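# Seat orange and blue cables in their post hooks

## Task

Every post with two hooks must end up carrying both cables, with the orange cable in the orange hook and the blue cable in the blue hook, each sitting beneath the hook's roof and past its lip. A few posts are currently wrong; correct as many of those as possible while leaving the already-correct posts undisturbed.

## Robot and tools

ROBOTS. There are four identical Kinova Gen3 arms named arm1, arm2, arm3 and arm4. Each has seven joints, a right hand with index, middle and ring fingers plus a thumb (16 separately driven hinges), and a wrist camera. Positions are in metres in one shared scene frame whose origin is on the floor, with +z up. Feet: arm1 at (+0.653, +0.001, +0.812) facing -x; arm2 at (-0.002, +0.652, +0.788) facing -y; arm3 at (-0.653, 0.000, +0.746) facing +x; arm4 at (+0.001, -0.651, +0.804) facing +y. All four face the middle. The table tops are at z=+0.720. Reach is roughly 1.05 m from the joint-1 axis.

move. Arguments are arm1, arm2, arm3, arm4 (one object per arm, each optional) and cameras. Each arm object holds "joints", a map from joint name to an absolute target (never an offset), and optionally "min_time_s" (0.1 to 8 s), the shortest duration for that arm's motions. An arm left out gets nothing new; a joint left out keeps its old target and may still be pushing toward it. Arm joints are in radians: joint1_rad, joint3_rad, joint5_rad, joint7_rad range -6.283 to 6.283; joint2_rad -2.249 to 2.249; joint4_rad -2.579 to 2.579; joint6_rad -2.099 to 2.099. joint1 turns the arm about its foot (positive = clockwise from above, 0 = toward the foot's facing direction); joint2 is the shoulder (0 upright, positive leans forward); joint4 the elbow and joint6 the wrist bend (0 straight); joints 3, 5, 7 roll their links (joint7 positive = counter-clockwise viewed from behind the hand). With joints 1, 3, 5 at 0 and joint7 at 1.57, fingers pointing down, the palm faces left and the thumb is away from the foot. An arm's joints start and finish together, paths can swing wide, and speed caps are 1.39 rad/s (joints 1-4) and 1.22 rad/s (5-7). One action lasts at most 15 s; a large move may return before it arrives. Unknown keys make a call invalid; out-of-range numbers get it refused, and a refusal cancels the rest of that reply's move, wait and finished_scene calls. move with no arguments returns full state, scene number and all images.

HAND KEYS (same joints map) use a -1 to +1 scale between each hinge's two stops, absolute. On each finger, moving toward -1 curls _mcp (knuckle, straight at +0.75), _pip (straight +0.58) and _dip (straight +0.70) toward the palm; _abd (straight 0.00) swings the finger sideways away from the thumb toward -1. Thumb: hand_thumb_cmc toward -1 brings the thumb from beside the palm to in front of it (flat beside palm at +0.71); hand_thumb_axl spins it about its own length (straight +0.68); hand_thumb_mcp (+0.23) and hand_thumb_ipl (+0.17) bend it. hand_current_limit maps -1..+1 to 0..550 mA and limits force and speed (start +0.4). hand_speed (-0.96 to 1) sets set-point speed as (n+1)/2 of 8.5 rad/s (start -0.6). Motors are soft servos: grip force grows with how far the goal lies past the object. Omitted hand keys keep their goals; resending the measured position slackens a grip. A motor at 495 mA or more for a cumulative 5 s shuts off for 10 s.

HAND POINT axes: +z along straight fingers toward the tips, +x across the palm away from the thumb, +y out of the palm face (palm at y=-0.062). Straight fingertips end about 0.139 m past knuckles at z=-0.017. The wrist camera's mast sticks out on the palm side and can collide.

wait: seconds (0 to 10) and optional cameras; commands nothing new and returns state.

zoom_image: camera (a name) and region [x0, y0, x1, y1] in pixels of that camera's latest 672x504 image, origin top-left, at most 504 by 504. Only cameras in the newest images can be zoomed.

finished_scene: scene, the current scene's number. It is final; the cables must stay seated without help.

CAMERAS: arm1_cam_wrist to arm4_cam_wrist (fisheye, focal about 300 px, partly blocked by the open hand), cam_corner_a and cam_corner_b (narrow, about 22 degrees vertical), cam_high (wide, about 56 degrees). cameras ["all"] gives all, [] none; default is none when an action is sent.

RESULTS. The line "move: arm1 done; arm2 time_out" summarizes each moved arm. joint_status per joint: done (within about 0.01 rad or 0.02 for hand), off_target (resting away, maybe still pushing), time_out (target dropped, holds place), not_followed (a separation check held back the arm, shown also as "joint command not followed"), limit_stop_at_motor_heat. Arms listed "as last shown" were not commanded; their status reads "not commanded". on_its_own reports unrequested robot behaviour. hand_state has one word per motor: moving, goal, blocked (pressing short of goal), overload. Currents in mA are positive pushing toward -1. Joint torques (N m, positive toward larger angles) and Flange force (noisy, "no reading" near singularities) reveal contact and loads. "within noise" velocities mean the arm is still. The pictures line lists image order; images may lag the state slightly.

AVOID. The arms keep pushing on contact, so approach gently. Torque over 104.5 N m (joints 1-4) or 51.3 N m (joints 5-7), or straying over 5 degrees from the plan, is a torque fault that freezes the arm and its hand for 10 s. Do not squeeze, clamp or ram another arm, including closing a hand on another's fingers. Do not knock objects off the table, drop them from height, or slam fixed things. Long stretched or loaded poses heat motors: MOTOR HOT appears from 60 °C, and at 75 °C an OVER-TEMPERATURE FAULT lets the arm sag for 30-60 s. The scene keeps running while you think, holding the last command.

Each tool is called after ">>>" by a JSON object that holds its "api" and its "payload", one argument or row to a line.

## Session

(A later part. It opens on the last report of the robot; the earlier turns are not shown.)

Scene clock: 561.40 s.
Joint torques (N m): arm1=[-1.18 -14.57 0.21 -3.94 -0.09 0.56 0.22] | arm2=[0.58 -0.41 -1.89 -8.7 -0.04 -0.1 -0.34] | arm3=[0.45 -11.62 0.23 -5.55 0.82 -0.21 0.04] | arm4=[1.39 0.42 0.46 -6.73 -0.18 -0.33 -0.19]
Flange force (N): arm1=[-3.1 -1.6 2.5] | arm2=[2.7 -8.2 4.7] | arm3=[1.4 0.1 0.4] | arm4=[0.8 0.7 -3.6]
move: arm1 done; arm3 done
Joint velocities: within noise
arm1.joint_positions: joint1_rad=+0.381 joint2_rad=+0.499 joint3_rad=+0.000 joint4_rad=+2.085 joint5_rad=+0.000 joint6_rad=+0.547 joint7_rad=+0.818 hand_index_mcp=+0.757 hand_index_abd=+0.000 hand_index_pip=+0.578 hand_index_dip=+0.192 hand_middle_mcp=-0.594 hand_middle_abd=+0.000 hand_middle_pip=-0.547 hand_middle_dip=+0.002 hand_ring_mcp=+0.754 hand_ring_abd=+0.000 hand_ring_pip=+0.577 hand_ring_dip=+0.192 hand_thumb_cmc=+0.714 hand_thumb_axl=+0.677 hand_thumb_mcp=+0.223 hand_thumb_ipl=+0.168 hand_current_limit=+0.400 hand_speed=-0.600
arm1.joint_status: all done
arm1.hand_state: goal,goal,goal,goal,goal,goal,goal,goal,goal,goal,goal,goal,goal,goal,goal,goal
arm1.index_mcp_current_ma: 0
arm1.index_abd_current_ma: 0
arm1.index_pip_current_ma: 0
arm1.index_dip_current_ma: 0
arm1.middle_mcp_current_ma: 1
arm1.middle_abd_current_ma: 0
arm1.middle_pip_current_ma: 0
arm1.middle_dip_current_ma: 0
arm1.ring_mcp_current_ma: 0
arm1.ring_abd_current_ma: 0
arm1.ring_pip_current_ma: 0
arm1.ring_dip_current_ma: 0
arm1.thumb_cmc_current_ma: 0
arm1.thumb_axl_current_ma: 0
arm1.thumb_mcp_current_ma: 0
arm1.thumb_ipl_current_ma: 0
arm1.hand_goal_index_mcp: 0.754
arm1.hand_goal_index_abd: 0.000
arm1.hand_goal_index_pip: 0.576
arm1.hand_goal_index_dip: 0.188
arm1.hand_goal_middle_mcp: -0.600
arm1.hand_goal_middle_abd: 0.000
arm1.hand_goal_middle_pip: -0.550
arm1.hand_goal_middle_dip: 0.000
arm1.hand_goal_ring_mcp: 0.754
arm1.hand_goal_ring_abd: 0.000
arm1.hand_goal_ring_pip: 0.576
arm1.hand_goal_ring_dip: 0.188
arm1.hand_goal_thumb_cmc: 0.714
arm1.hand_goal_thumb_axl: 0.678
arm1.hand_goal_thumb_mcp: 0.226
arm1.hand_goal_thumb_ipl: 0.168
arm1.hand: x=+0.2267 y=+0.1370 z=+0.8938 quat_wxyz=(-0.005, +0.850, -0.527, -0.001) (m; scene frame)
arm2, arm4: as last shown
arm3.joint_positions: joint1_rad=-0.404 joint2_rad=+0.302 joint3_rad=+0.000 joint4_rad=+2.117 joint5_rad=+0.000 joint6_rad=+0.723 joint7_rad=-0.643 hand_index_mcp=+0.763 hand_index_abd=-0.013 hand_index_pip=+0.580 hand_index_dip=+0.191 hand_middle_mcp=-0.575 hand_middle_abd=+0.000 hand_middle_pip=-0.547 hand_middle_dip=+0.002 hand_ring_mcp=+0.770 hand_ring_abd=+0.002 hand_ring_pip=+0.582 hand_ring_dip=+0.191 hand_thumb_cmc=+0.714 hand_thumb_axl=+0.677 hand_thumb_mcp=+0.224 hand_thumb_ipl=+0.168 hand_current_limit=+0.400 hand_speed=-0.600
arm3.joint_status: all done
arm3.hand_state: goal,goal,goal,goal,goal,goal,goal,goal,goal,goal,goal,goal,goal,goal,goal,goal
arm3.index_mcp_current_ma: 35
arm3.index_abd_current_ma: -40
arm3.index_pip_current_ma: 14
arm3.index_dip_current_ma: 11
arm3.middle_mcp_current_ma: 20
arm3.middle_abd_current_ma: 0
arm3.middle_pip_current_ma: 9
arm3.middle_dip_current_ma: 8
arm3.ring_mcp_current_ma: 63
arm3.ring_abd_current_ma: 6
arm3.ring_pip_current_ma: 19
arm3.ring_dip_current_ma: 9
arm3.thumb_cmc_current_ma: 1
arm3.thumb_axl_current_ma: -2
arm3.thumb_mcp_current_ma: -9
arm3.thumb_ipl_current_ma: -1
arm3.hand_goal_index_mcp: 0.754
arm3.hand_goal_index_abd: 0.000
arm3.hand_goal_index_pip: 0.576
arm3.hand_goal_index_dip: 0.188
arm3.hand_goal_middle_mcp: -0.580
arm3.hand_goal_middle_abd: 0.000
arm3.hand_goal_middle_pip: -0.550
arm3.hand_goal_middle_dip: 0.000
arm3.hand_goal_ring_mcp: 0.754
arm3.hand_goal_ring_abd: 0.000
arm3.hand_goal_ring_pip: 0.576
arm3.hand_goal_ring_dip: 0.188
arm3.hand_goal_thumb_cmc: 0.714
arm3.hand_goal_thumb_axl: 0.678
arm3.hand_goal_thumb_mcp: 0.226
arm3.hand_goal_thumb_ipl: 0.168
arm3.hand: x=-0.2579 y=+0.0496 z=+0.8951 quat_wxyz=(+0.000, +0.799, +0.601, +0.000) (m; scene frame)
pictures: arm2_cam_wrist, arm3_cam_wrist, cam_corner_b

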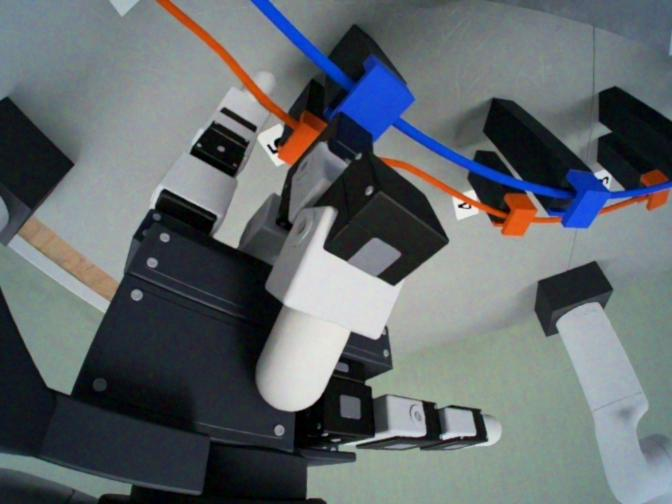

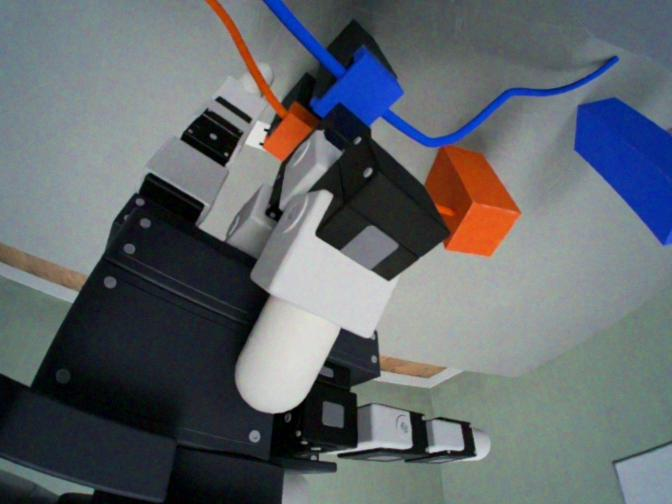

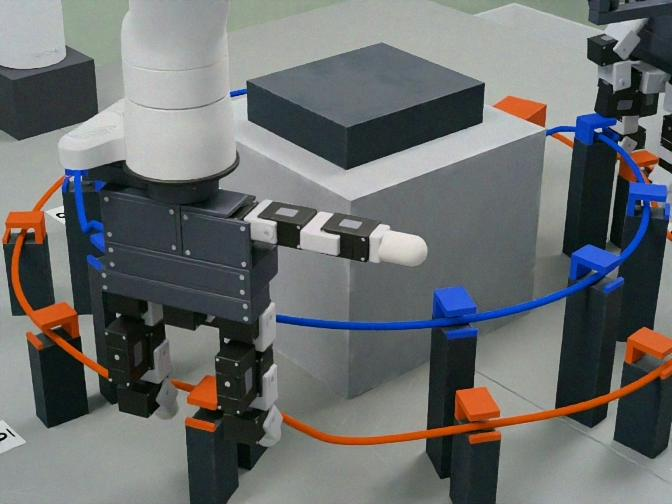

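>>> {"api": "move", "payload": {
  "arm1": {"joints":{"joint1_rad":0.3814,"joint2_rad":0.50813,"joint4_rad":2.08808,"joint6_rad":0.53377,"joint7_rad":0.8184},"min_time_s":0.5},
  "arm3": {"joints":{"joint1_rad":-0.40401,"joint2_rad":0.31051,"joint4_rad":2.12232,"joint6_rad":0.70876,"joint7_rad":-0.64326},"min_time_s":0.5}
}}

>>> {"api": "move", "payload": {
  "arm1": {"joints":{"joint1_rad":0.47832,"joint2_rad":0.47234,"joint4_rad":2.17324,"joint6_rad":0.48531,"joint7_rad":0.91533},"min_time_s":1.2},
  "arm3": {"joints":{"joint1_rad":-0.50175,"joint2_rad":0.23793,"joint4_rad":2.23624,"joint6_rad":0.66742,"joint7_rad":-0.741},"min_time_s":1.2}
}}

>>> {"api": "move", "payload": {
  "arm1": {"joints":{"joint1_rad":0.48324,"joint2_rad":0.14858,"joint4_rad":1.91421,"joint6_rad":1.0681,"joint7_rad":0.92025},"min_time_s":1.2},
  "arm3": {"joints":{"joint1_rad":-0.50175,"joint2_rad":-0.01744,"joint4_rad":1.87993,"joint6_rad":1.2791,"joint7_rad":-0.741},"min_time_s":1.2}
}}

>>> {"api": "move", "payload": {
  "arm1": {"joints":{"joint1_rad":-0.09787,"joint2_rad":0.28921,"joint4_rad":1.75114,"joint6_rad":1.08688,"joint7_rad":-0.21936,"hand_index_dip":0.696,"hand_ring_dip":0.696}},
  "arm3": {"joints":{"joint1_rad":-0.3,"joint2_rad":-0.3,"joint4_rad":1.6,"joint6_rad":1.8}},
  "cameras": ["arm2_cam_wrist","arm3_cam_wrist","cam_corner_a","cam_corner_b","cam_high"]
}}

>>> {"api": "zoom_image", "payload": {
  "camera": "cam_corner_b",
  "region": [130, 320, 290, 480]
}}

>>> {"api": "zoom_image", "payload": {
  "camera": "cam_corner_b",
  "region": [590, 110, 672, 240]
}}

>>> {"api": "zoom_image", "payload": {
  "camera": "cam_high",
  "region": [235, 180, 295, 240]
}}

>>> {"api": "zoom_image", "payload": {
  "camera": "cam_high",
  "region": [400, 165, 480, 275]
}}

>>> {"api": "zoom_image", "payload": {
  "camera": "cam_corner_b",
  "region": [0, 140, 200, 340]
}}

Scene clock: 634.00 s.
Joint torques (N m): arm1=[-3.93 -10.1 -2.52 -5.09 -0.88 -1.11 0.2] | arm2=[0.54 -0.37 -1.85 -8.67 -0.07 -0.15 -0.28] | arm3=[2.13 -7.84 1.99 -6.69 1.61 -2.15 0.06] | arm4=[1.42 0.5 0.43 -6.78 -0.16 -0.36 -0.22]
Flange force (N): arm1=[-2.6 -11.7 -12.4] | arm2=[2.7 -7.9 4.4] | arm3=[1.0 -10.1 -12.8] | arm4=[1.1 0.6 -3.4]
move: arm1 done; arm3 done
Joint velocities: within noise
arm1.joint_positions: joint1_rad=+0.381 joint2_rad=+0.508 joint3_rad=+0.000 joint4_rad=+2.088 joint5_rad=+0.000 joint6_rad=+0.534 joint7_rad=+0.818 hand_index_mcp=+0.757 hand_index_abd=+0.000 hand_index_pip=+0.578 hand_index_dip=+0.192 hand_middle_mcp=-0.634 hand_middle_abd=+0.000 hand_middle_pip=-0.524 hand_middle_dip=+0.002 hand_ring_mcp=+0.754 hand_ring_abd=+0.000 hand_ring_pip=+0.577 hand_ring_dip=+0.192 hand_thumb_cmc=+0.714 hand_thumb_axl=+0.677 hand_thumb_mcp=+0.223 hand_thumb_ipl=+0.168 hand_current_limit=+0.400 hand_speed=-0.600
arm1.joint_status: all done
arm1.hand_state: goal,goal,goal,goal,blocked,goal,blocked,goal,goal,goal,goal,goal,goal,goal,goal,goal
arm1.index_mcp_current_ma: 0
arm1.index_abd_current_ma: 0
arm1.index_pip_current_ma: 0
arm1.index_dip_current_ma: 0
arm1.middle_mcp_current_ma: -25
arm1.middle_abd_current_ma: 0
arm1.middle_pip_current_ma: 14
arm1.middle_dip_current_ma: 0
arm1.ring_mcp_current_ma: 0
arm1.ring_abd_current_ma: 0
arm1.ring_pip_current_ma: 0
arm1.ring_dip_current_ma: 0
arm1.thumb_cmc_current_ma: 0
arm1.thumb_axl_current_ma: 0
arm1.thumb_mcp_current_ma: 0
arm1.thumb_ipl_current_ma: 0
arm1.hand_goal_index_mcp: 0.754
arm1.hand_goal_index_abd: 0.000
arm1.hand_goal_index_pip: 0.576
arm1.hand_goal_index_dip: 0.188
arm1.hand_goal_middle_mcp: -0.600
arm1.hand_goal_middle_abd: 0.000
arm1.hand_goal_middle_pip: -0.550
arm1.hand_goal_middle_dip: 0.000
arm1.hand_goal_ring_mcp: 0.754
arm1.hand_goal_ring_abd: 0.000
arm1.hand_goal_ring_pip: 0.576
arm1.hand_goal_ring_dip: 0.188
arm1.hand_goal_thumb_cmc: 0.714
arm1.hand_goal_thumb_axl: 0.678
arm1.hand_goal_thumb_mcp: 0.226
arm1.hand_goal_thumb_ipl: 0.168
arm1.hand: x=+0.2267 y=+0.1370 z=+0.8898 quat_wxyz=(-0.005, +0.850, -0.527, -0.001) (m; scene frame)
arm2, arm4: as last shown
arm3.joint_positions: joint1_rad=-0.404 joint2_rad=+0.310 joint3_rad=+0.000 joint4_rad=+2.122 joint5_rad=+0.000 joint6_rad=+0.709 joint7_rad=-0.643 hand_index_mcp=+0.763 hand_index_abd=-0.003 hand_index_pip=+0.580 hand_index_dip=+0.191 hand_middle_mcp=-0.616 hand_middle_abd=+0.000 hand_middle_pip=-0.542 hand_middle_dip=+0.002 hand_ring_mcp=+0.770 hand_ring_abd=+0.002 hand_ring_pip=+0.582 hand_ring_dip=+0.191 hand_thumb_cmc=+0.714 hand_thumb_axl=+0.677 hand_thumb_mcp=+0.224 hand_thumb_ipl=+0.168 hand_current_limit=+0.400 hand_speed=-0.600
arm3.joint_status: all done
arm3.hand_state: goal,goal,goal,goal,blocked,goal,goal,goal,goal,goal,goal,goal,goal,goal,goal,goal
arm3.index_mcp_current_ma: 35
arm3.index_abd_current_ma: -9
arm3.index_pip_current_ma: 14
arm3.index_dip_current_ma: 11
arm3.middle_mcp_current_ma: -156
arm3.middle_abd_current_ma: 0
arm3.middle_pip_current_ma: 28
arm3.middle_dip_current_ma: 8
arm3.ring_mcp_current_ma: 65
arm3.ring_abd_current_ma: 4
arm3.ring_pip_current_ma: 20
arm3.ring_dip_current_ma: 9
arm3.thumb_cmc_current_ma: 1
arm3.thumb_axl_current_ma: -2
arm3.thumb_mcp_current_ma: -9
arm3.thumb_ipl_current_ma: -1
arm3.hand_goal_index_mcp: 0.754
arm3.hand_goal_index_abd: 0.000
arm3.hand_goal_index_pip: 0.576
arm3.hand_goal_index_dip: 0.188
arm3.hand_goal_middle_mcp: -0.580
arm3.hand_goal_middle_abd: 0.000
arm3.hand_goal_middle_pip: -0.550
arm3.hand_goal_middle_dip: 0.000
arm3.hand_goal_ring_mcp: 0.754
arm3.hand_goal_ring_abd: 0.000
arm3.hand_goal_ring_pip: 0.576
arm3.hand_goal_ring_dip: 0.188
arm3.hand_goal_thumb_cmc: 0.714
arm3.hand_goal_thumb_axl: 0.678
arm3.hand_goal_thumb_mcp: 0.226
arm3.hand_goal_thumb_ipl: 0.168
arm3.hand: x=-0.2579 y=+0.0496 z=+0.8911 quat_wxyz=(+0.000, +0.799, +0.602, +0.000) (m; scene frame)
pictures: none

Scene clock: 635.50 s.
Joint torques (N m): arm1=[-1.05 -13.54 0.35 -3.31 -0.03 0.64 0.22] | arm2=[0.57 -0.44 -1.97 -8.63 -0.02 -0.14 -0.25] | arm3=[-0.07 -9.83 -0.46 -4.56 0.41 0.24 0.12] | arm4=[1.43 0.43 0.46 -6.79 -0.16 -0.35 -0.17]
Flange force (N): arm1=[-3.1 -1.7 2.6] | arm2=[2.6 -8.1 4.3] | arm3=[0.9 1.6 0.7] | arm4=[0.9 0.8 -3.4]
move: arm1 done; arm3 done
Joint velocities: within noise
arm1.joint_positions: joint1_rad=+0.478 joint2_rad=+0.472 joint3_rad=+0.000 joint4_rad=+2.173 joint5_rad=+0.000 joint6_rad=+0.485 joint7_rad=+0.915 hand_index_mcp=+0.756 hand_index_abd=+0.000 hand_index_pip=+0.578 hand_index_dip=+0.192 hand_middle_mcp=-0.595 hand_middle_abd=+0.000 hand_middle_pip=-0.547 hand_middle_dip=+0.002 hand_ring_mcp=+0.754 hand_ring_abd=+0.000 hand_ring_pip=+0.577 hand_ring_dip=+0.192 hand_thumb_cmc=+0.714 hand_thumb_axl=+0.677 hand_thumb_mcp=+0.223 hand_thumb_ipl=+0.168 hand_current_limit=+0.400 hand_speed=-0.600
arm1.joint_status: all done
arm1.hand_state: goal,goal,goal,goal,goal,goal,goal,goal,goal,goal,goal,goal,goal,goal,goal,goal
arm1.index_mcp_current_ma: 0
arm1.index_abd_current_ma: 0
arm1.index_pip_current_ma: 0
arm1.index_dip_current_ma: 0
arm1.middle_mcp_current_ma: 1
arm1.middle_abd_current_ma: 0
arm1.middle_pip_current_ma: 0
arm1.middle_dip_current_ma: 0
arm1.ring_mcp_current_ma: 0
arm1.ring_abd_current_ma: 0
arm1.ring_pip_current_ma: 0
arm1.ring_dip_current_ma: 0
arm1.thumb_cmc_current_ma: 0
arm1.thumb_axl_current_ma: 0
arm1.thumb_mcp_current_ma: 0
arm1.thumb_ipl_current_ma: 0
arm1.hand_goal_index_mcp: 0.754
arm1.hand_goal_index_abd: 0.000
arm1.hand_goal_index_pip: 0.576
arm1.hand_goal_index_dip: 0.188
arm1.hand_goal_middle_mcp: -0.600
arm1.hand_goal_middle_abd: 0.000
arm1.hand_goal_middle_pip: -0.550
arm1.hand_goal_middle_dip: 0.000
arm1.hand_goal_ring_mcp: 0.754
arm1.hand_goal_ring_abd: 0.000
arm1.hand_goal_ring_pip: 0.576
arm1.hand_goal_ring_dip: 0.188
arm1.hand_goal_thumb_cmc: 0.714
arm1.hand_goal_thumb_axl: 0.678
arm1.hand_goal_thumb_mcp: 0.226
arm1.hand_goal_thumb_ipl: 0.168
arm1.hand: x=+0.2674 y=+0.1572 z=+0.8898 quat_wxyz=(-0.005, +0.850, -0.527, -0.001) (m; scene frame)
arm2.joint_positions: joint1_rad=+0.331 joint2_rad=-0.384 joint3_rad=-0.121 joint4_rad=+1.454 joint5_rad=-0.058 joint6_rad=+1.992 joint7_rad=+1.664 hand_index_mcp=+0.753 hand_index_abd=+0.000 hand_index_pip=+0.577 hand_index_dip=+0.696 hand_middle_mcp=+0.753 hand_middle_abd=+0.000 hand_middle_pip=+0.577 hand_middle_dip=+0.696 hand_ring_mcp=+0.753 hand_ring_abd=+0.000 hand_ring_pip=+0.577 hand_ring_dip=+0.696 hand_thumb_cmc=+0.714 hand_thumb_axl=+0.677 hand_thumb_mcp=+0.224 hand_thumb_ipl=+0.168 hand_current_limit=+0.400 hand_speed=-0.600
arm2.joint_status: not commanded
arm2.hand_state: goal,goal,goal,goal,goal,goal,goal,goal,goal,goal,goal,goal,goal,goal,goal,goal
arm2.index_mcp_current_ma: 0
arm2.index_abd_current_ma: 0
arm2.index_pip_current_ma: 0
arm2.index_dip_current_ma: 0
arm2.middle_mcp_current_ma: 0
arm2.middle_abd_current_ma: 0
arm2.middle_pip_current_ma: 0
arm2.middle_dip_current_ma: 0
arm2.ring_mcp_current_ma: 0
arm2.ring_abd_current_ma: 0
arm2.ring_pip_current_ma: 0
arm2.ring_dip_current_ma: 0
arm2.thumb_cmc_current_ma: 0
arm2.thumb_axl_current_ma: 0
arm2.thumb_mcp_current_ma: -2
arm2.thumb_ipl_current_ma: 0
arm2.hand_goal_index_mcp: 0.754
arm2.hand_goal_index_abd: 0.000
arm2.hand_goal_index_pip: 0.576
arm2.hand_goal_index_dip: 0.696
arm2.hand_goal_middle_mcp: 0.754
arm2.hand_goal_middle_abd: 0.000
arm2.hand_goal_middle_pip: 0.576
arm2.hand_goal_middle_dip: 0.696
arm2.hand_goal_ring_mcp: 0.754
arm2.hand_goal_ring_abd: 0.000
arm2.hand_goal_ring_pip: 0.576
arm2.hand_goal_ring_dip: 0.696
arm2.hand_goal_thumb_cmc: 0.714
arm2.hand_goal_thumb_axl: 0.678
arm2.hand_goal_thumb_mcp: 0.226
arm2.hand_goal_thumb_ipl: 0.168
arm2.hand: x=+0.0537 y=+0.4870 z=+1.3159 quat_wxyz=(+0.028, +0.735, +0.677, -0.030) (m; scene frame)
arm3.joint_positions: joint1_rad=-0.502 joint2_rad=+0.238 joint3_rad=+0.000 joint4_rad=+2.236 joint5_rad=+0.000 joint6_rad=+0.667 joint7_rad=-0.741 hand_index_mcp=+0.755 hand_index_abd=-0.003 hand_index_pip=+0.579 hand_index_dip=+0.191 hand_middle_mcp=-0.575 hand_middle_abd=+0.000 hand_middle_pip=-0.547 hand_middle_dip=+0.002 hand_ring_mcp=+0.756 hand_ring_abd=+0.002 hand_ring_pip=+0.578 hand_ring_dip=+0.191 hand_thumb_cmc=+0.714 hand_thumb_axl=+0.677 hand_thumb_mcp=+0.224 hand_thumb_ipl=+0.168 hand_current_limit=+0.400 hand_speed=-0.600
arm3.joint_status: all done
arm3.hand_state: goal,goal,goal,goal,goal,goal,goal,goal,goal,goal,goal,goal,goal,goal,goal,goal
arm3.index_mcp_current_ma: 4
arm3.index_abd_current_ma: -7
arm3.index_pip_current_ma: 9
arm3.index_dip_current_ma: 11
arm3.middle_mcp_current_ma: 17
arm3.middle_abd_current_ma: 0
arm3.middle_pip_current_ma: 9
arm3.middle_dip_current_ma: 8
arm3.ring_mcp_current_ma: 5
arm3.ring_abd_current_ma: 4
arm3.ring_pip_current_ma: 7
arm3.ring_dip_current_ma: 9
arm3.thumb_cmc_current_ma: 1
arm3.thumb_axl_current_ma: -2
arm3.thumb_mcp_current_ma: -9
arm3.thumb_ipl_current_ma: -1
arm3.hand_goal_index_mcp: 0.754
arm3.hand_goal_index_abd: 0.000
arm3.hand_goal_index_pip: 0.576
arm3.hand_goal_index_dip: 0.188
arm3.hand_goal_middle_mcp: -0.580
arm3.hand_goal_middle_abd: 0.000
arm3.hand_goal_middle_pip: -0.550
arm3.hand_goal_middle_dip: 0.000
arm3.hand_goal_ring_mcp: 0.754
arm3.hand_goal_ring_abd: 0.000
arm3.hand_goal_ring_pip: 0.576
arm3.hand_goal_ring_dip: 0.188
arm3.hand_goal_thumb_cmc: 0.714
arm3.hand_goal_thumb_axl: 0.678
arm3.hand_goal_thumb_mcp: 0.226
arm3.hand_goal_thumb_ipl: 0.168
arm3.hand: x=-0.3040 y=+0.0629 z=+0.8911 quat_wxyz=(+0.000, +0.799, +0.602, +0.000) (m; scene frame)
arm4.joint_positions: joint1_rad=-0.520 joint2_rad=-0.377 joint3_rad=-0.047 joint4_rad=+1.460 joint5_rad=+0.011 joint6_rad=+1.969 joint7_rad=+1.876 hand_index_mcp=+0.753 hand_index_abd=+0.000 hand_index_pip=+0.577 hand_index_dip=+0.696 hand_middle_mcp=+0.753 hand_middle_abd=+0.000 hand_middle_pip=+0.577 hand_middle_dip=+0.696 hand_ring_mcp=+0.753 hand_ring_abd=+0.000 hand_ring_pip=+0.577 hand_ring_dip=+0.696 hand_thumb_cmc=+0.714 hand_thumb_axl=+0.677 hand_thumb_mcp=+0.224 hand_thumb_ipl=+0.168 hand_current_limit=+0.400 hand_speed=-0.600
arm4.joint_status: not commanded
arm4.hand_state: goal,goal,goal,goal,goal,goal,goal,goal,goal,goal,overload,goal,goal,goal,goal,goal
arm4.index_mcp_current_ma: -2
arm4.index_abd_current_ma: 0
arm4.index_pip_current_ma: 2
arm4.index_dip_current_ma: 0
arm4.middle_mcp_current_ma: -2
arm4.middle_abd_current_ma: 0
arm4.middle_pip_current_ma: 2
arm4.middle_dip_current_ma: 0
arm4.ring_mcp_current_ma: -2
arm4.ring_abd_current_ma: 0
arm4.ring_pip_current_ma: 0
arm4.ring_dip_current_ma: 0
arm4.thumb_cmc_current_ma: 1
arm4.thumb_axl_current_ma: -2
arm4.thumb_mcp_current_ma: -7
arm4.thumb_ipl_current_ma: -1
arm4.hand_goal_index_mcp: 0.754
arm4.hand_goal_index_abd: 0.000
arm4.hand_goal_index_pip: 0.576
arm4.hand_goal_index_dip: 0.696
arm4.hand_goal_middle_mcp: 0.754
arm4.hand_goal_middle_abd: 0.000
arm4.hand_goal_middle_pip: 0.576
arm4.hand_goal_middle_dip: 0.696
arm4.hand_goal_ring_mcp: 0.754
arm4.hand_goal_ring_abd: 0.000
arm4.hand_goal_ring_pip: 0.576
arm4.hand_goal_ring_dip: 0.696
arm4.hand_goal_thumb_cmc: 0.714
arm4.hand_goal_thumb_axl: 0.678
arm4.hand_goal_thumb_mcp: 0.226
arm4.hand_goal_thumb_ipl: 0.168
arm4.hand: x=-0.1333 y=-0.5587 z=+1.3237 quat_wxyz=(+0.035, -0.938, +0.343, +0.025) (m; scene frame)
pictures: none

Scene clock: 637.07 s.
Joint torques (N m): arm1=[-1.08 -11.13 0.27 -6.79 -0.05 0.67 0.21] | arm2=[0.54 -0.35 -1.82 -8.68 -0.08 -0.16 -0.31] | arm3=[-0.13 -7.72 -0.57 -7.52 0.43 0.21 0.06] | arm4=[1.39 0.49 0.46 -6.78 -0.2 -0.38 -0.23]
Flange force (N): arm1=[-3.1 0.2 1.4] | arm2=[2.7 -7.9 4.5] | arm3=[0.1 1.7 -0.2] | arm4=[1.1 0.7 -3.5]
move: arm1 done; arm3 done
Joint velocities: within noise
arm1.joint_positions: joint1_rad=+0.483 joint2_rad=+0.149 joint3_rad=+0.000 joint4_rad=+1.914 joint5_rad=+0.000 joint6_rad=+1.068 joint7_rad=+0.920 hand_index_mcp=+0.755 hand_index_abd=+0.000 hand_index_pip=+0.578 hand_index_dip=+0.192 hand_middle_mcp=-0.595 hand_middle_abd=+0.000 hand_middle_pip=-0.547 hand_middle_dip=+0.002 hand_ring_mcp=+0.754 hand_ring_abd=+0.000 hand_ring_pip=+0.577 hand_ring_dip=+0.192 hand_thumb_cmc=+0.714 hand_thumb_axl=+0.677 hand_thumb_mcp=+0.223 hand_thumb_ipl=+0.168 hand_current_limit=+0.400 hand_speed=-0.600
arm1.joint_status: all done
arm1.hand_state: goal,goal,goal,goal,goal,goal,goal,goal,goal,goal,goal,goal,goal,goal,goal,goal
arm1.index_mcp_current_ma: 0
arm1.index_abd_current_ma: 0
arm1.index_pip_current_ma: 0
arm1.index_dip_current_ma: 0
arm1.middle_mcp_current_ma: 1
arm1.middle_abd_current_ma: 0
arm1.middle_pip_current_ma: 0
arm1.middle_dip_current_ma: 0
arm1.ring_mcp_current_ma: 0
arm1.ring_abd_current_ma: 0
arm1.ring_pip_current_ma: 0
arm1.ring_dip_current_ma: 0
arm1.thumb_cmc_current_ma: 0
arm1.thumb_axl_current_ma: 0
arm1.thumb_mcp_current_ma: 0
arm1.thumb_ipl_current_ma: 0
arm1.hand_goal_index_mcp: 0.754
arm1.hand_goal_index_abd: 0.000
arm1.hand_goal_index_pip: 0.576
arm1.hand_goal_index_dip: 0.188
arm1.hand_goal_middle_mcp: -0.600
arm1.hand_goal_middle_abd: 0.000
arm1.hand_goal_middle_pip: -0.550
arm1.hand_goal_middle_dip: 0.000
arm1.hand_goal_ring_mcp: 0.754
arm1.hand_goal_ring_abd: 0.000
arm1.hand_goal_ring_pip: 0.576
arm1.hand_goal_ring_dip: 0.188
arm1.hand_goal_thumb_cmc: 0.714
arm1.hand_goal_thumb_axl: 0.678
arm1.hand_goal_thumb_mcp: 0.226
arm1.hand_goal_thumb_ipl: 0.168
arm1.hand: x=+0.2674 y=+0.1571 z=+1.0591 quat_wxyz=(-0.005, +0.850, -0.527, -0.001) (m; scene frame)
arm2, arm4: as last shown
arm3.joint_positions: joint1_rad=-0.502 joint2_rad=-0.017 joint3_rad=+0.000 joint4_rad=+1.880 joint5_rad=+0.000 joint6_rad=+1.279 joint7_rad=-0.741 hand_index_mcp=+0.755 hand_index_abd=-0.003 hand_index_pip=+0.579 hand_index_dip=+0.191 hand_middle_mcp=-0.575 hand_middle_abd=+0.000 hand_middle_pip=-0.547 hand_middle_dip=+0.002 hand_ring_mcp=+0.755 hand_ring_abd=+0.002 hand_ring_pip=+0.578 hand_ring_dip=+0.191 hand_thumb_cmc=+0.714 hand_thumb_axl=+0.677 hand_thumb_mcp=+0.224 hand_thumb_ipl=+0.168 hand_current_limit=+0.400 hand_speed=-0.600
arm3.joint_status: all done
arm3.hand_state: goal,goal,goal,goal,goal,goal,goal,goal,goal,goal,goal,goal,goal,goal,goal,goal
arm3.index_mcp_current_ma: 4
arm3.index_abd_current_ma: -7
arm3.index_pip_current_ma: 9
arm3.index_dip_current_ma: 11
arm3.middle_mcp_current_ma: 19
arm3.middle_abd_current_ma: 0
arm3.middle_pip_current_ma: 9
arm3.middle_dip_current_ma: 8
arm3.ring_mcp_current_ma: 5
arm3.ring_abd_current_ma: 4
arm3.ring_pip_current_ma: 7
arm3.ring_dip_current_ma: 9
arm3.thumb_cmc_current_ma: 1
arm3.thumb_axl_current_ma: -2
arm3.thumb_mcp_current_ma: -9
arm3.thumb_ipl_current_ma: -1
arm3.hand_goal_index_mcp: 0.754
arm3.hand_goal_index_abd: 0.000
arm3.hand_goal_index_pip: 0.576
arm3.hand_goal_index_dip: 0.188
arm3.hand_goal_middle_mcp: -0.580
arm3.hand_goal_middle_abd: 0.000
arm3.hand_goal_middle_pip: -0.550
arm3.hand_goal_middle_dip: 0.000
arm3.hand_goal_ring_mcp: 0.754
arm3.hand_goal_ring_abd: 0.000
arm3.hand_goal_ring_pip: 0.576
arm3.hand_goal_ring_dip: 0.188
arm3.hand_goal_thumb_cmc: 0.714
arm3.hand_goal_thumb_axl: 0.678
arm3.hand_goal_thumb_mcp: 0.226
arm3.hand_goal_thumb_ipl: 0.168
arm3.hand: x=-0.3041 y=+0.0628 z=+1.0594 quat_wxyz=(+0.000, +0.799, +0.602, +0.000) (m; scene frame)
pictures: none

Scene clock: 639.00 s.
Joint torques (N m): arm1=[-1.14 -13.86 0.27 -6.92 0.03 0.63 0.23] | arm2=[0.57 -0.32 -1.82 -8.73 -0.06 -0.11 -0.21] | arm3=[-0.1 -2.54 -0.73 -7.61 0.44 0.11 0.1] | arm4=[1.44 0.47 0.47 -6.72 -0.19 -0.34 -0.2]
Flange force (N): arm1=[-1.4 2.5 1.2] | arm2=[2.8 -7.5 4.8] | arm3=[-0.1 1.7 -1.0] | arm4=[1.0 0.7 -3.6]
move: arm1 done; arm3 done
Joint velocities: within noise
arm1.joint_positions: joint1_rad=-0.098 joint2_rad=+0.289 joint3_rad=+0.000 joint4_rad=+1.751 joint5_rad=+0.000 joint6_rad=+1.087 joint7_rad=-0.219 hand_index_mcp=+0.755 hand_index_abd=+0.000 hand_index_pip=+0.578 hand_index_dip=+0.693 hand_middle_mcp=-0.595 hand_middle_abd=+0.000 hand_middle_pip=-0.547 hand_middle_dip=+0.002 hand_ring_mcp=+0.754 hand_ring_abd=+0.000 hand_ring_pip=+0.577 hand_ring_dip=+0.693 hand_thumb_cmc=+0.714 hand_thumb_axl=+0.677 hand_thumb_mcp=+0.223 hand_thumb_ipl=+0.168 hand_current_limit=+0.400 hand_speed=-0.600
arm1.joint_status: all done
arm1.hand_state: goal,goal,goal,goal,goal,goal,goal,goal,goal,goal,goal,goal,goal,goal,goal,goal
arm1.index_mcp_current_ma: 0
arm1.index_abd_current_ma: 0
arm1.index_pip_current_ma: 0
arm1.index_dip_current_ma: 0
arm1.middle_mcp_current_ma: 1
arm1.middle_abd_current_ma: 0
arm1.middle_pip_current_ma: 0
arm1.middle_dip_current_ma: 0
arm1.ring_mcp_current_ma: 0
arm1.ring_abd_current_ma: 0
arm1.ring_pip_current_ma: 0
arm1.ring_dip_current_ma: 0
arm1.thumb_cmc_current_ma: 0
arm1.thumb_axl_current_ma: 0
arm1.thumb_mcp_current_ma: 0
arm1.thumb_ipl_current_ma: 0
arm1.hand_goal_index_mcp: 0.754
arm1.hand_goal_index_abd: 0.000
arm1.hand_goal_index_pip: 0.576
arm1.hand_goal_index_dip: 0.696
arm1.hand_goal_middle_mcp: -0.600
arm1.hand_goal_middle_abd: 0.000
arm1.hand_goal_middle_pip: -0.550
arm1.hand_goal_middle_dip: 0.000
arm1.hand_goal_ring_mcp: 0.754
arm1.hand_goal_ring_abd: 0.000
arm1.hand_goal_ring_pip: 0.576
arm1.hand_goal_ring_dip: 0.696
arm1.hand_goal_thumb_cmc: 0.714
arm1.hand_goal_thumb_axl: 0.678
arm1.hand_goal_thumb_mcp: 0.226
arm1.hand_goal_thumb_ipl: 0.168
arm1.hand: x=+0.1625 y=+0.0070 z=+1.0508 quat_wxyz=(-0.001, +0.671, -0.741, -0.001) (m; scene frame)
arm2, arm4: as last shown
arm3.joint_positions: joint1_rad=-0.300 joint2_rad=-0.300 joint3_rad=+0.000 joint4_rad=+1.600 joint5_rad=+0.000 joint6_rad=+1.800 joint7_rad=-0.741 hand_index_mcp=+0.755 hand_index_abd=-0.003 hand_index_pip=+0.579 hand_index_dip=+0.191 hand_middle_mcp=-0.575 hand_middle_abd=+0.000 hand_middle_pip=-0.547 hand_middle_dip=+0.002 hand_ring_mcp=+0.755 hand_ring_abd=+0.002 hand_ring_pip=+0.578 hand_ring_dip=+0.191 hand_thumb_cmc=+0.714 hand_thumb_axl=+0.677 hand_thumb_mcp=+0.224 hand_thumb_ipl=+0.168 hand_current_limit=+0.400 hand_speed=-0.600
arm3.joint_status: all done
arm3.hand_state: goal,goal,goal,goal,goal,goal,goal,goal,goal,goal,goal,goal,goal,goal,goal,goal
arm3.index_mcp_current_ma: 4
arm3.index_abd_current_ma: -7
arm3.index_pip_current_ma: 9
arm3.index_dip_current_ma: 11
arm3.middle_mcp_current_ma: 19
arm3.middle_abd_current_ma: 0
arm3.middle_pip_current_ma: 8
arm3.middle_dip_current_ma: 8
arm3.ring_mcp_current_ma: 4
arm3.ring_abd_current_ma: 4
arm3.ring_pip_current_ma: 7
arm3.ring_dip_current_ma: 9
arm3.thumb_cmc_current_ma: 1
arm3.thumb_axl_current_ma: -2
arm3.thumb_mcp_current_ma: -9
arm3.thumb_ipl_current_ma: -1
arm3.hand_goal_index_mcp: 0.754
arm3.hand_goal_index_abd: 0.000
arm3.hand_goal_index_pip: 0.576
arm3.hand_goal_index_dip: 0.188
arm3.hand_goal_middle_mcp: -0.580
arm3.hand_goal_middle_abd: 0.000
arm3.hand_goal_middle_pip: -0.550
arm3.hand_goal_middle_dip: 0.000
arm3.hand_goal_ring_mcp: 0.754
arm3.hand_goal_ring_abd: 0.000
arm3.hand_goal_ring_pip: 0.576
arm3.hand_goal_ring_dip: 0.188
arm3.hand_goal_thumb_cmc: 0.714
arm3.hand_goal_thumb_axl: 0.678
arm3.hand_goal_thumb_mcp: 0.226
arm3.hand_goal_thumb_ipl: 0.168
arm3.hand: x=-0.3979 y=-0.0350 z=+1.2173 quat_wxyz=(+0.006, +0.855, +0.518, +0.020) (m; scene frame)
pictures: arm2_cam_wrist, arm3_cam_wrist, cam_corner_a, cam_corner_b, cam_high

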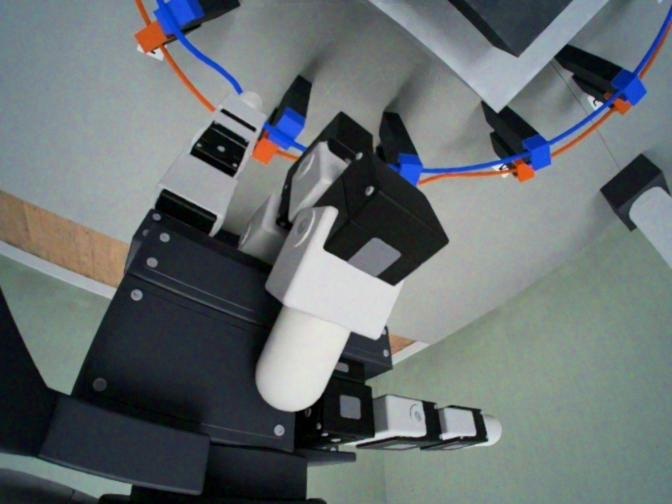

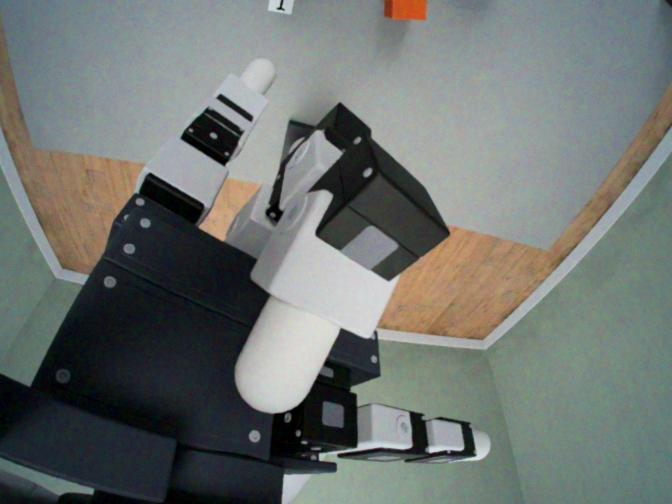

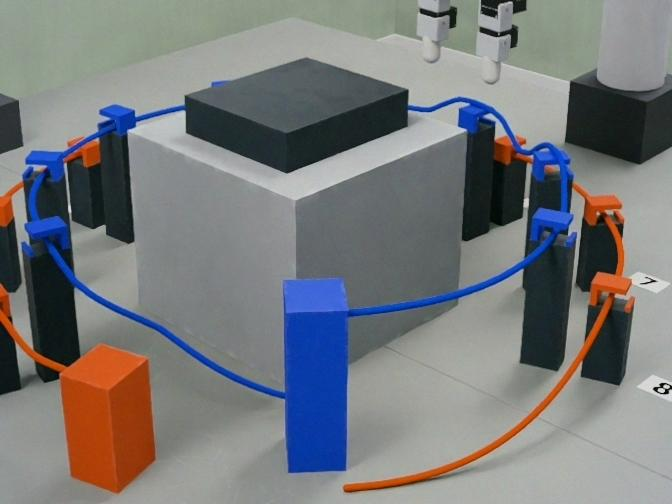

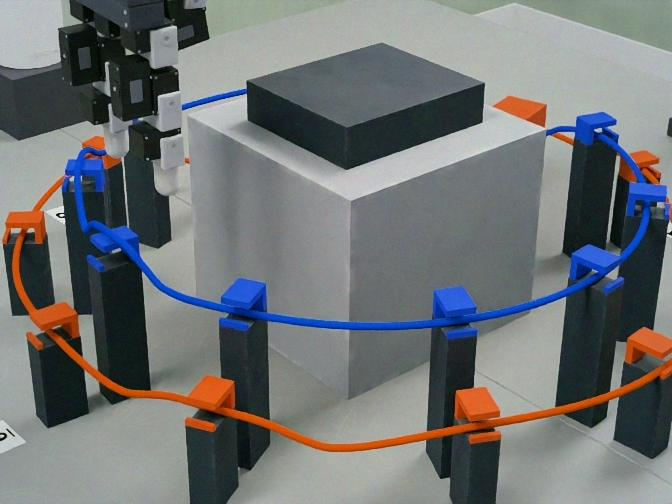

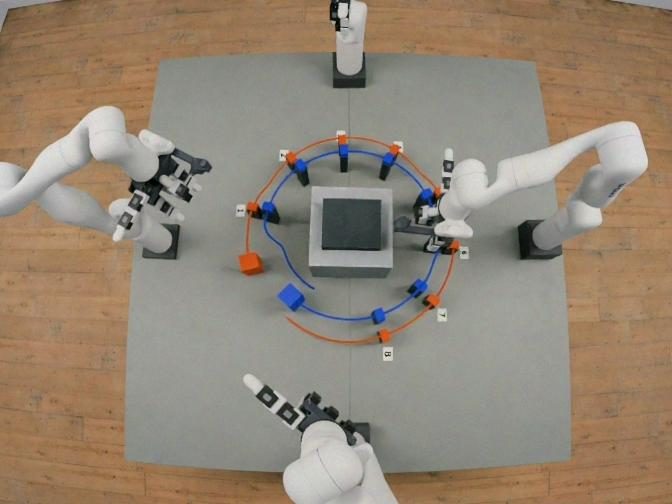

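Scaled by 3.150 from the camera's 672x504 image, which has a finer 960x720 frame.

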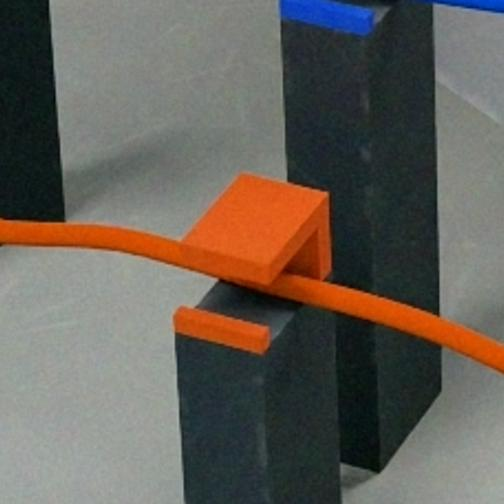

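Scaled by 3.877 from the camera's 672x504 image, which has a finer 960x720 frame.

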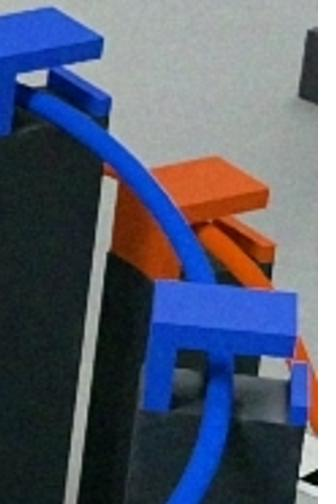

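Scaled by 8.400 from the camera's 672x504 image, which has a finer 960x720 frame.

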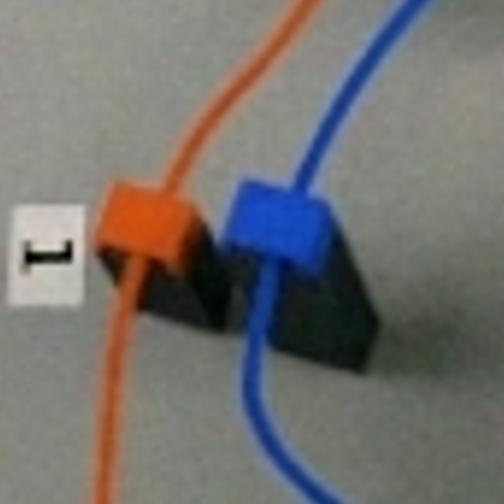

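Scaled by 4.582 from the camera's 672x504 image, which has a finer 960x720 frame.

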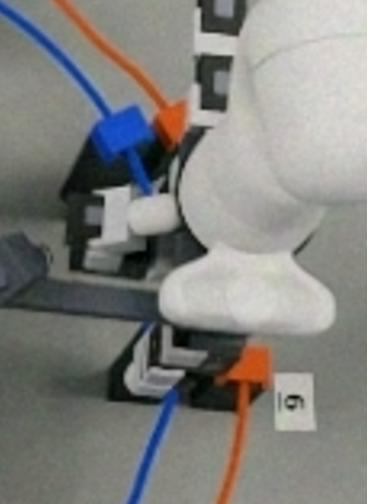

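Scaled by 2.520 from the camera's 672x504 image, which has a finer 960x720 frame.

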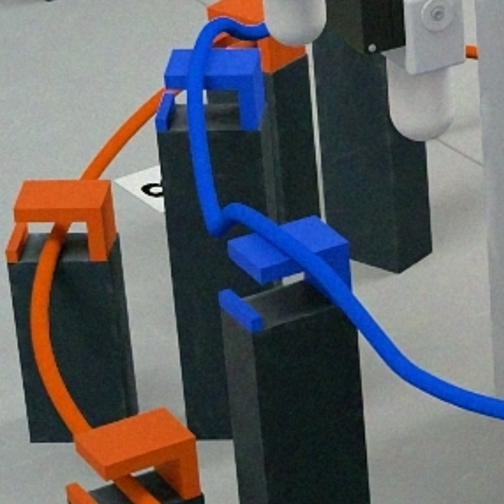

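>>> {"api": "move", "payload": {
  "arm1": {"joints":{"joint1_rad":-0.094,"joint2_rad":0.39218,"joint4_rad":1.83835,"joint6_rad":0.89671,"joint7_rad":-0.21549},"min_time_s":0.9},
  "cameras": ["arm2_cam_wrist","cam_corner_a","cam_corner_b","cam_high"]
}}

>>> {"api": "zoom_image", "payload": {
  "camera": "cam_corner_b",
  "region": [40, 140, 240, 320]
}}

>>> {"api": "zoom_image", "payload": {
  "camera": "cam_corner_a",
  "region": [400, 60, 600, 220]
}}

>>> {"api": "zoom_image", "payload": {
  "camera": "arm2_cam_wrist",
  "region": [200, 0, 500, 200]
}}

>>> {"api": "zoom_image", "payload": {
  "camera": "cam_high",
  "region": [400, 190, 480, 275]
}}

Scene clock: 666.47 s.
Joint torques (N m): arm1=[-1.13 -14.87 0.34 -6.01 0 0.62 0.23] | arm2=[0.46 -0.42 -1.86 -8.67 -0.04 -0.12 -0.31] | arm3=[-0.06 -2.52 -0.74 -7.72 0.43 0.11 0.08] | arm4=[1.43 0.42 0.44 -6.75 -0.19 -0.35 -0.21]
Flange force (N): arm1=[-1.7 2.4 1.5] | arm2=[2.6 -8.0 4.5] | arm3=[-0.3 1.6 -0.6] | arm4=[0.9 0.6 -3.6]
move: arm1 done
Joint velocities: within noise
arm1.joint_positions: joint1_rad=-0.094 joint2_rad=+0.392 joint3_rad=+0.000 joint4_rad=+1.838 joint5_rad=+0.000 joint6_rad=+0.897 joint7_rad=-0.215 hand_index_mcp=+0.755 hand_index_abd=+0.000 hand_index_pip=+0.578 hand_index_dip=+0.693 hand_middle_mcp=-0.595 hand_middle_abd=+0.000 hand_middle_pip=-0.547 hand_middle_dip=+0.002 hand_ring_mcp=+0.754 hand_ring_abd=+0.000 hand_ring_pip=+0.577 hand_ring_dip=+0.693 hand_thumb_cmc=+0.714 hand_thumb_axl=+0.677 hand_thumb_mcp=+0.223 hand_thumb_ipl=+0.168 hand_current_limit=+0.400 hand_speed=-0.600
arm1.joint_status: all done
arm1.hand_state: goal,goal,goal,goal,goal,goal,goal,goal,goal,goal,goal,goal,goal,goal,goal,goal
arm1.index_mcp_current_ma: 0
arm1.index_abd_current_ma: 0
arm1.index_pip_current_ma: 0
arm1.index_dip_current_ma: 0
arm1.middle_mcp_current_ma: 1
arm1.middle_abd_current_ma: 0
arm1.middle_pip_current_ma: 0
arm1.middle_dip_current_ma: 0
arm1.ring_mcp_current_ma: 0
arm1.ring_abd_current_ma: 0
arm1.ring_pip_current_ma: 0
arm1.ring_dip_current_ma: 0
arm1.thumb_cmc_current_ma: 0
arm1.thumb_axl_current_ma: 0
arm1.thumb_mcp_current_ma: 0
arm1.thumb_ipl_current_ma: 0
arm1.hand_goal_index_mcp: 0.754
arm1.hand_goal_index_abd: 0.000
arm1.hand_goal_index_pip: 0.576
arm1.hand_goal_index_dip: 0.696
arm1.hand_goal_middle_mcp: -0.600
arm1.hand_goal_middle_abd: 0.000
arm1.hand_goal_middle_pip: -0.550
arm1.hand_goal_middle_dip: 0.000
arm1.hand_goal_ring_mcp: 0.754
arm1.hand_goal_ring_abd: 0.000
arm1.hand_goal_ring_pip: 0.576
arm1.hand_goal_ring_dip: 0.696
arm1.hand_goal_thumb_cmc: 0.714
arm1.hand_goal_thumb_axl: 0.678
arm1.hand_goal_thumb_mcp: 0.226
arm1.hand_goal_thumb_ipl: 0.168
arm1.hand: x=+0.1545 y=+0.0078 z=+0.9858 quat_wxyz=(-0.001, +0.671, -0.741, -0.001) (m; scene frame)
arm2, arm3, arm4: as last shown
pictures: arm2_cam_wrist, cam_corner_a, cam_corner_b, cam_high

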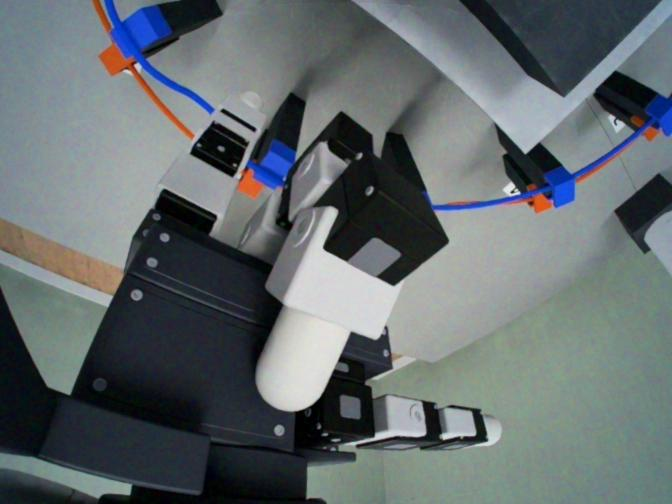

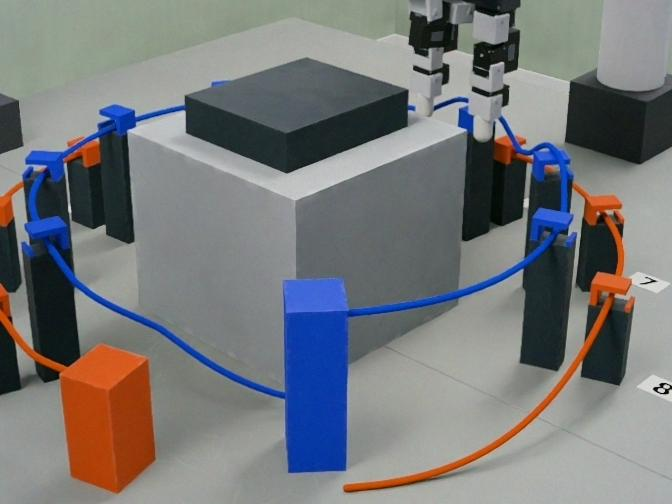

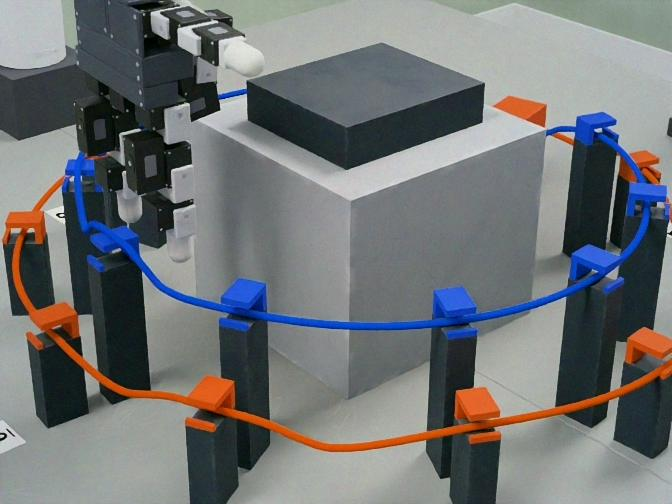

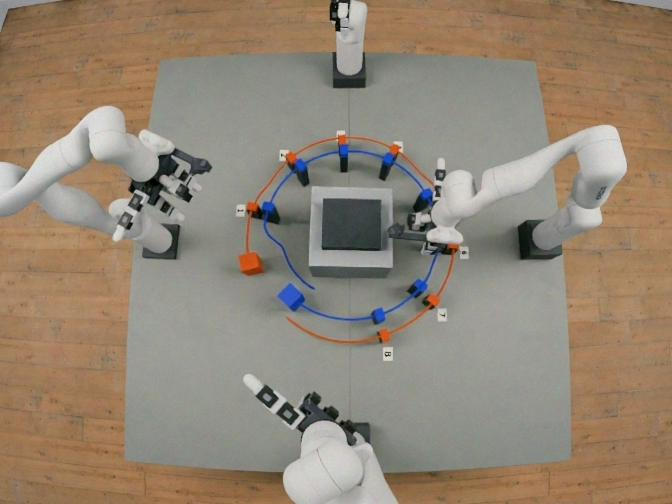

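Scaled by 2.520 from the camera's 672x504 image, which has a finer 960x720 frame.

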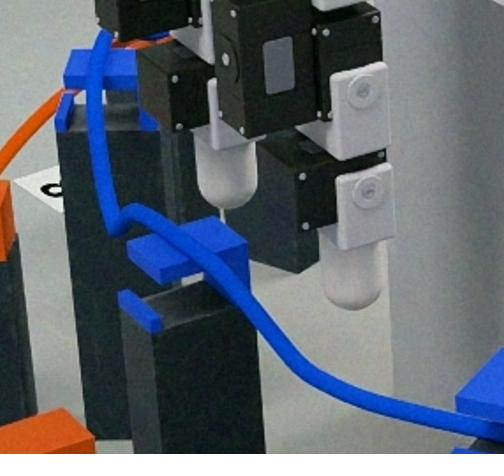

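Scaled by 2.520 from the camera's 672x504 image, which has a finer 960x720 frame.

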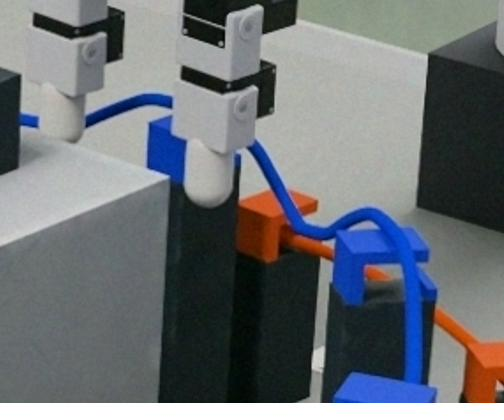

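Scaled by 1.680 from the camera's 672x504 image, which has a finer 960x720 frame.

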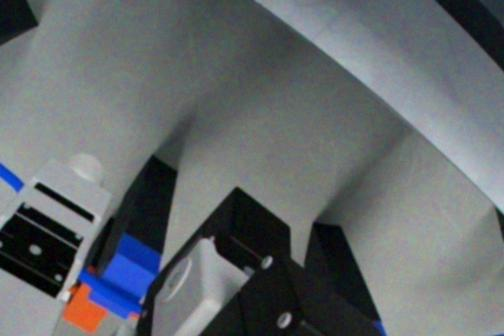

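Scaled by 5.929 from the camera's 672x504 image, which has a finer 960x720 frame.

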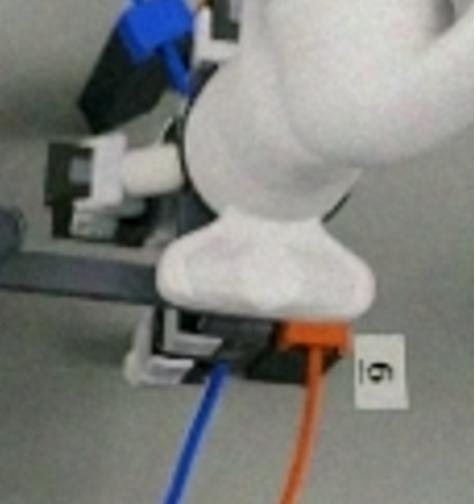

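>>> {"api": "move", "payload": {
  "arm1": {"joints":{"joint1_rad":-0.11713,"joint2_rad":0.31598,"joint4_rad":1.9624,"joint6_rad":0.8488,"joint7_rad":-0.23862},"min_time_s":1.5},
  "cameras": ["cam_corner_b","cam_corner_a"]
}}

>>> {"api": "zoom_image", "payload": {
  "camera": "cam_corner_b",
  "region": [0, 120, 252, 372]
}}

Scene clock: 716.00 s.
Joint torques (N m): arm1=[-1.14 -13.25 0.28 -5.69 0.04 0.67 0.23] | arm2=[0.51 -0.35 -1.84 -8.74 -0.02 -0.1 -0.27] | arm3=[-0.15 -2.51 -0.8 -7.66 0.43 0.12 0.1] | arm4=[1.44 0.46 0.47 -6.7 -0.19 -0.33 -0.18]
Flange force (N): arm1=[-1.6 2.7 1.9] | arm2=[2.8 -7.7 4.9] | arm3=[-0.4 1.7 -0.7] | arm4=[0.9 0.8 -3.7]
move: arm1 done
Joint velocities: within noise
arm1.joint_positions: joint1_rad=-0.117 joint2_rad=+0.316 joint3_rad=+0.000 joint4_rad=+1.962 joint5_rad=+0.000 joint6_rad=+0.849 joint7_rad=-0.239 hand_index_mcp=+0.753 hand_index_abd=+0.000 hand_index_pip=+0.577 hand_index_dip=+0.693 hand_middle_mcp=-0.595 hand_middle_abd=+0.000 hand_middle_pip=-0.547 hand_middle_dip=+0.002 hand_ring_mcp=+0.754 hand_ring_abd=+0.000 hand_ring_pip=+0.577 hand_ring_dip=+0.693 hand_thumb_cmc=+0.714 hand_thumb_axl=+0.677 hand_thumb_mcp=+0.223 hand_thumb_ipl=+0.168 hand_current_limit=+0.400 hand_speed=-0.600
arm1.joint_status: all done
arm1.hand_state: goal,goal,goal,goal,goal,goal,goal,goal,goal,goal,goal,goal,goal,goal,goal,goal
arm1.index_mcp_current_ma: 0
arm1.index_abd_current_ma: 0
arm1.index_pip_current_ma: 0
arm1.index_dip_current_ma: 0
arm1.middle_mcp_current_ma: 1
arm1.middle_abd_current_ma: 0
arm1.middle_pip_current_ma: 0
arm1.middle_dip_current_ma: 0
arm1.ring_mcp_current_ma: 0
arm1.ring_abd_current_ma: 0
arm1.ring_pip_current_ma: 0
arm1.ring_dip_current_ma: 0
arm1.thumb_cmc_current_ma: 0
arm1.thumb_axl_current_ma: 0
arm1.thumb_mcp_current_ma: 0
arm1.thumb_ipl_current_ma: 0
arm1.hand_goal_index_mcp: 0.754
arm1.hand_goal_index_abd: 0.000
arm1.hand_goal_index_pip: 0.576
arm1.hand_goal_index_dip: 0.696
arm1.hand_goal_middle_mcp: -0.600
arm1.hand_goal_middle_abd: 0.000
arm1.hand_goal_middle_pip: -0.550
arm1.hand_goal_middle_dip: 0.000
arm1.hand_goal_ring_mcp: 0.754
arm1.hand_goal_ring_abd: 0.000
arm1.hand_goal_ring_pip: 0.576
arm1.hand_goal_ring_dip: 0.696
arm1.hand_goal_thumb_cmc: 0.714
arm1.hand_goal_thumb_axl: 0.678
arm1.hand_goal_thumb_mcp: 0.226
arm1.hand_goal_thumb_ipl: 0.168
arm1.hand: x=+0.1943 y=+0.0038 z=+0.9858 quat_wxyz=(-0.001, +0.671, -0.741, -0.001) (m; scene frame)
arm2, arm3, arm4: as last shown
pictures: cam_corner_a, cam_corner_b

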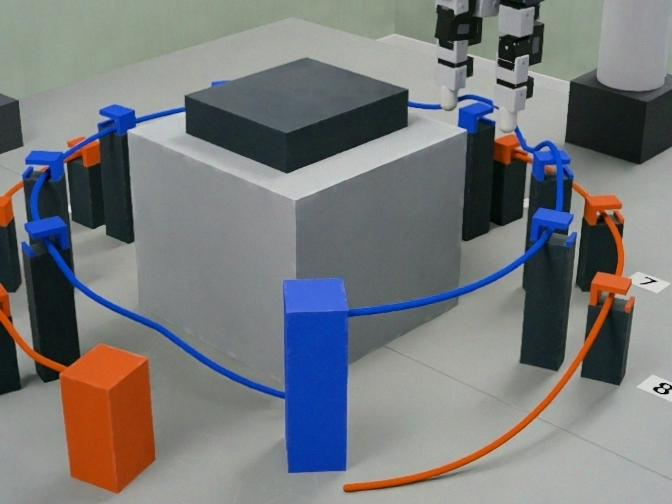

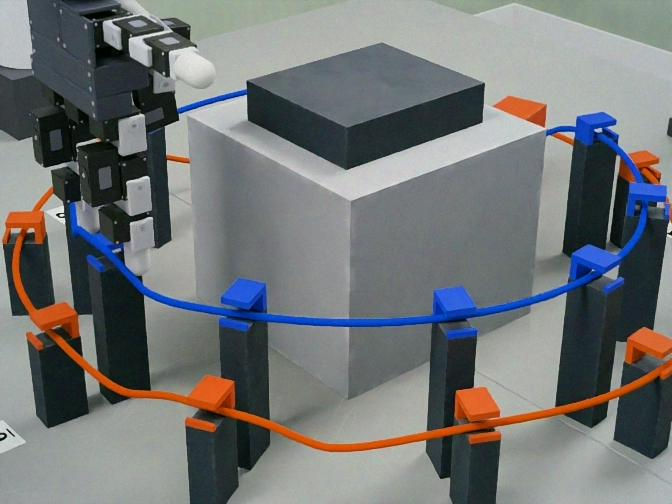

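Scaled by 2.000 from the camera's 672x504 image, which has a finer 960x720 frame.

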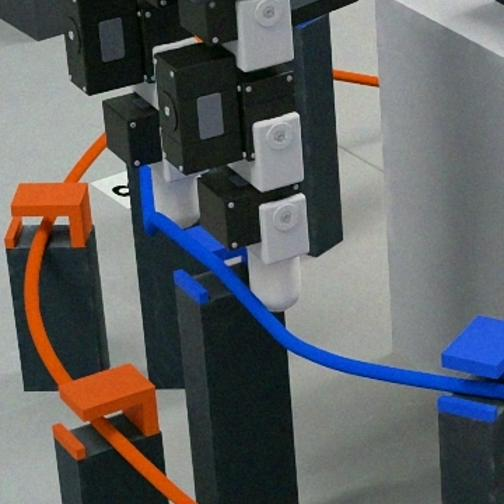

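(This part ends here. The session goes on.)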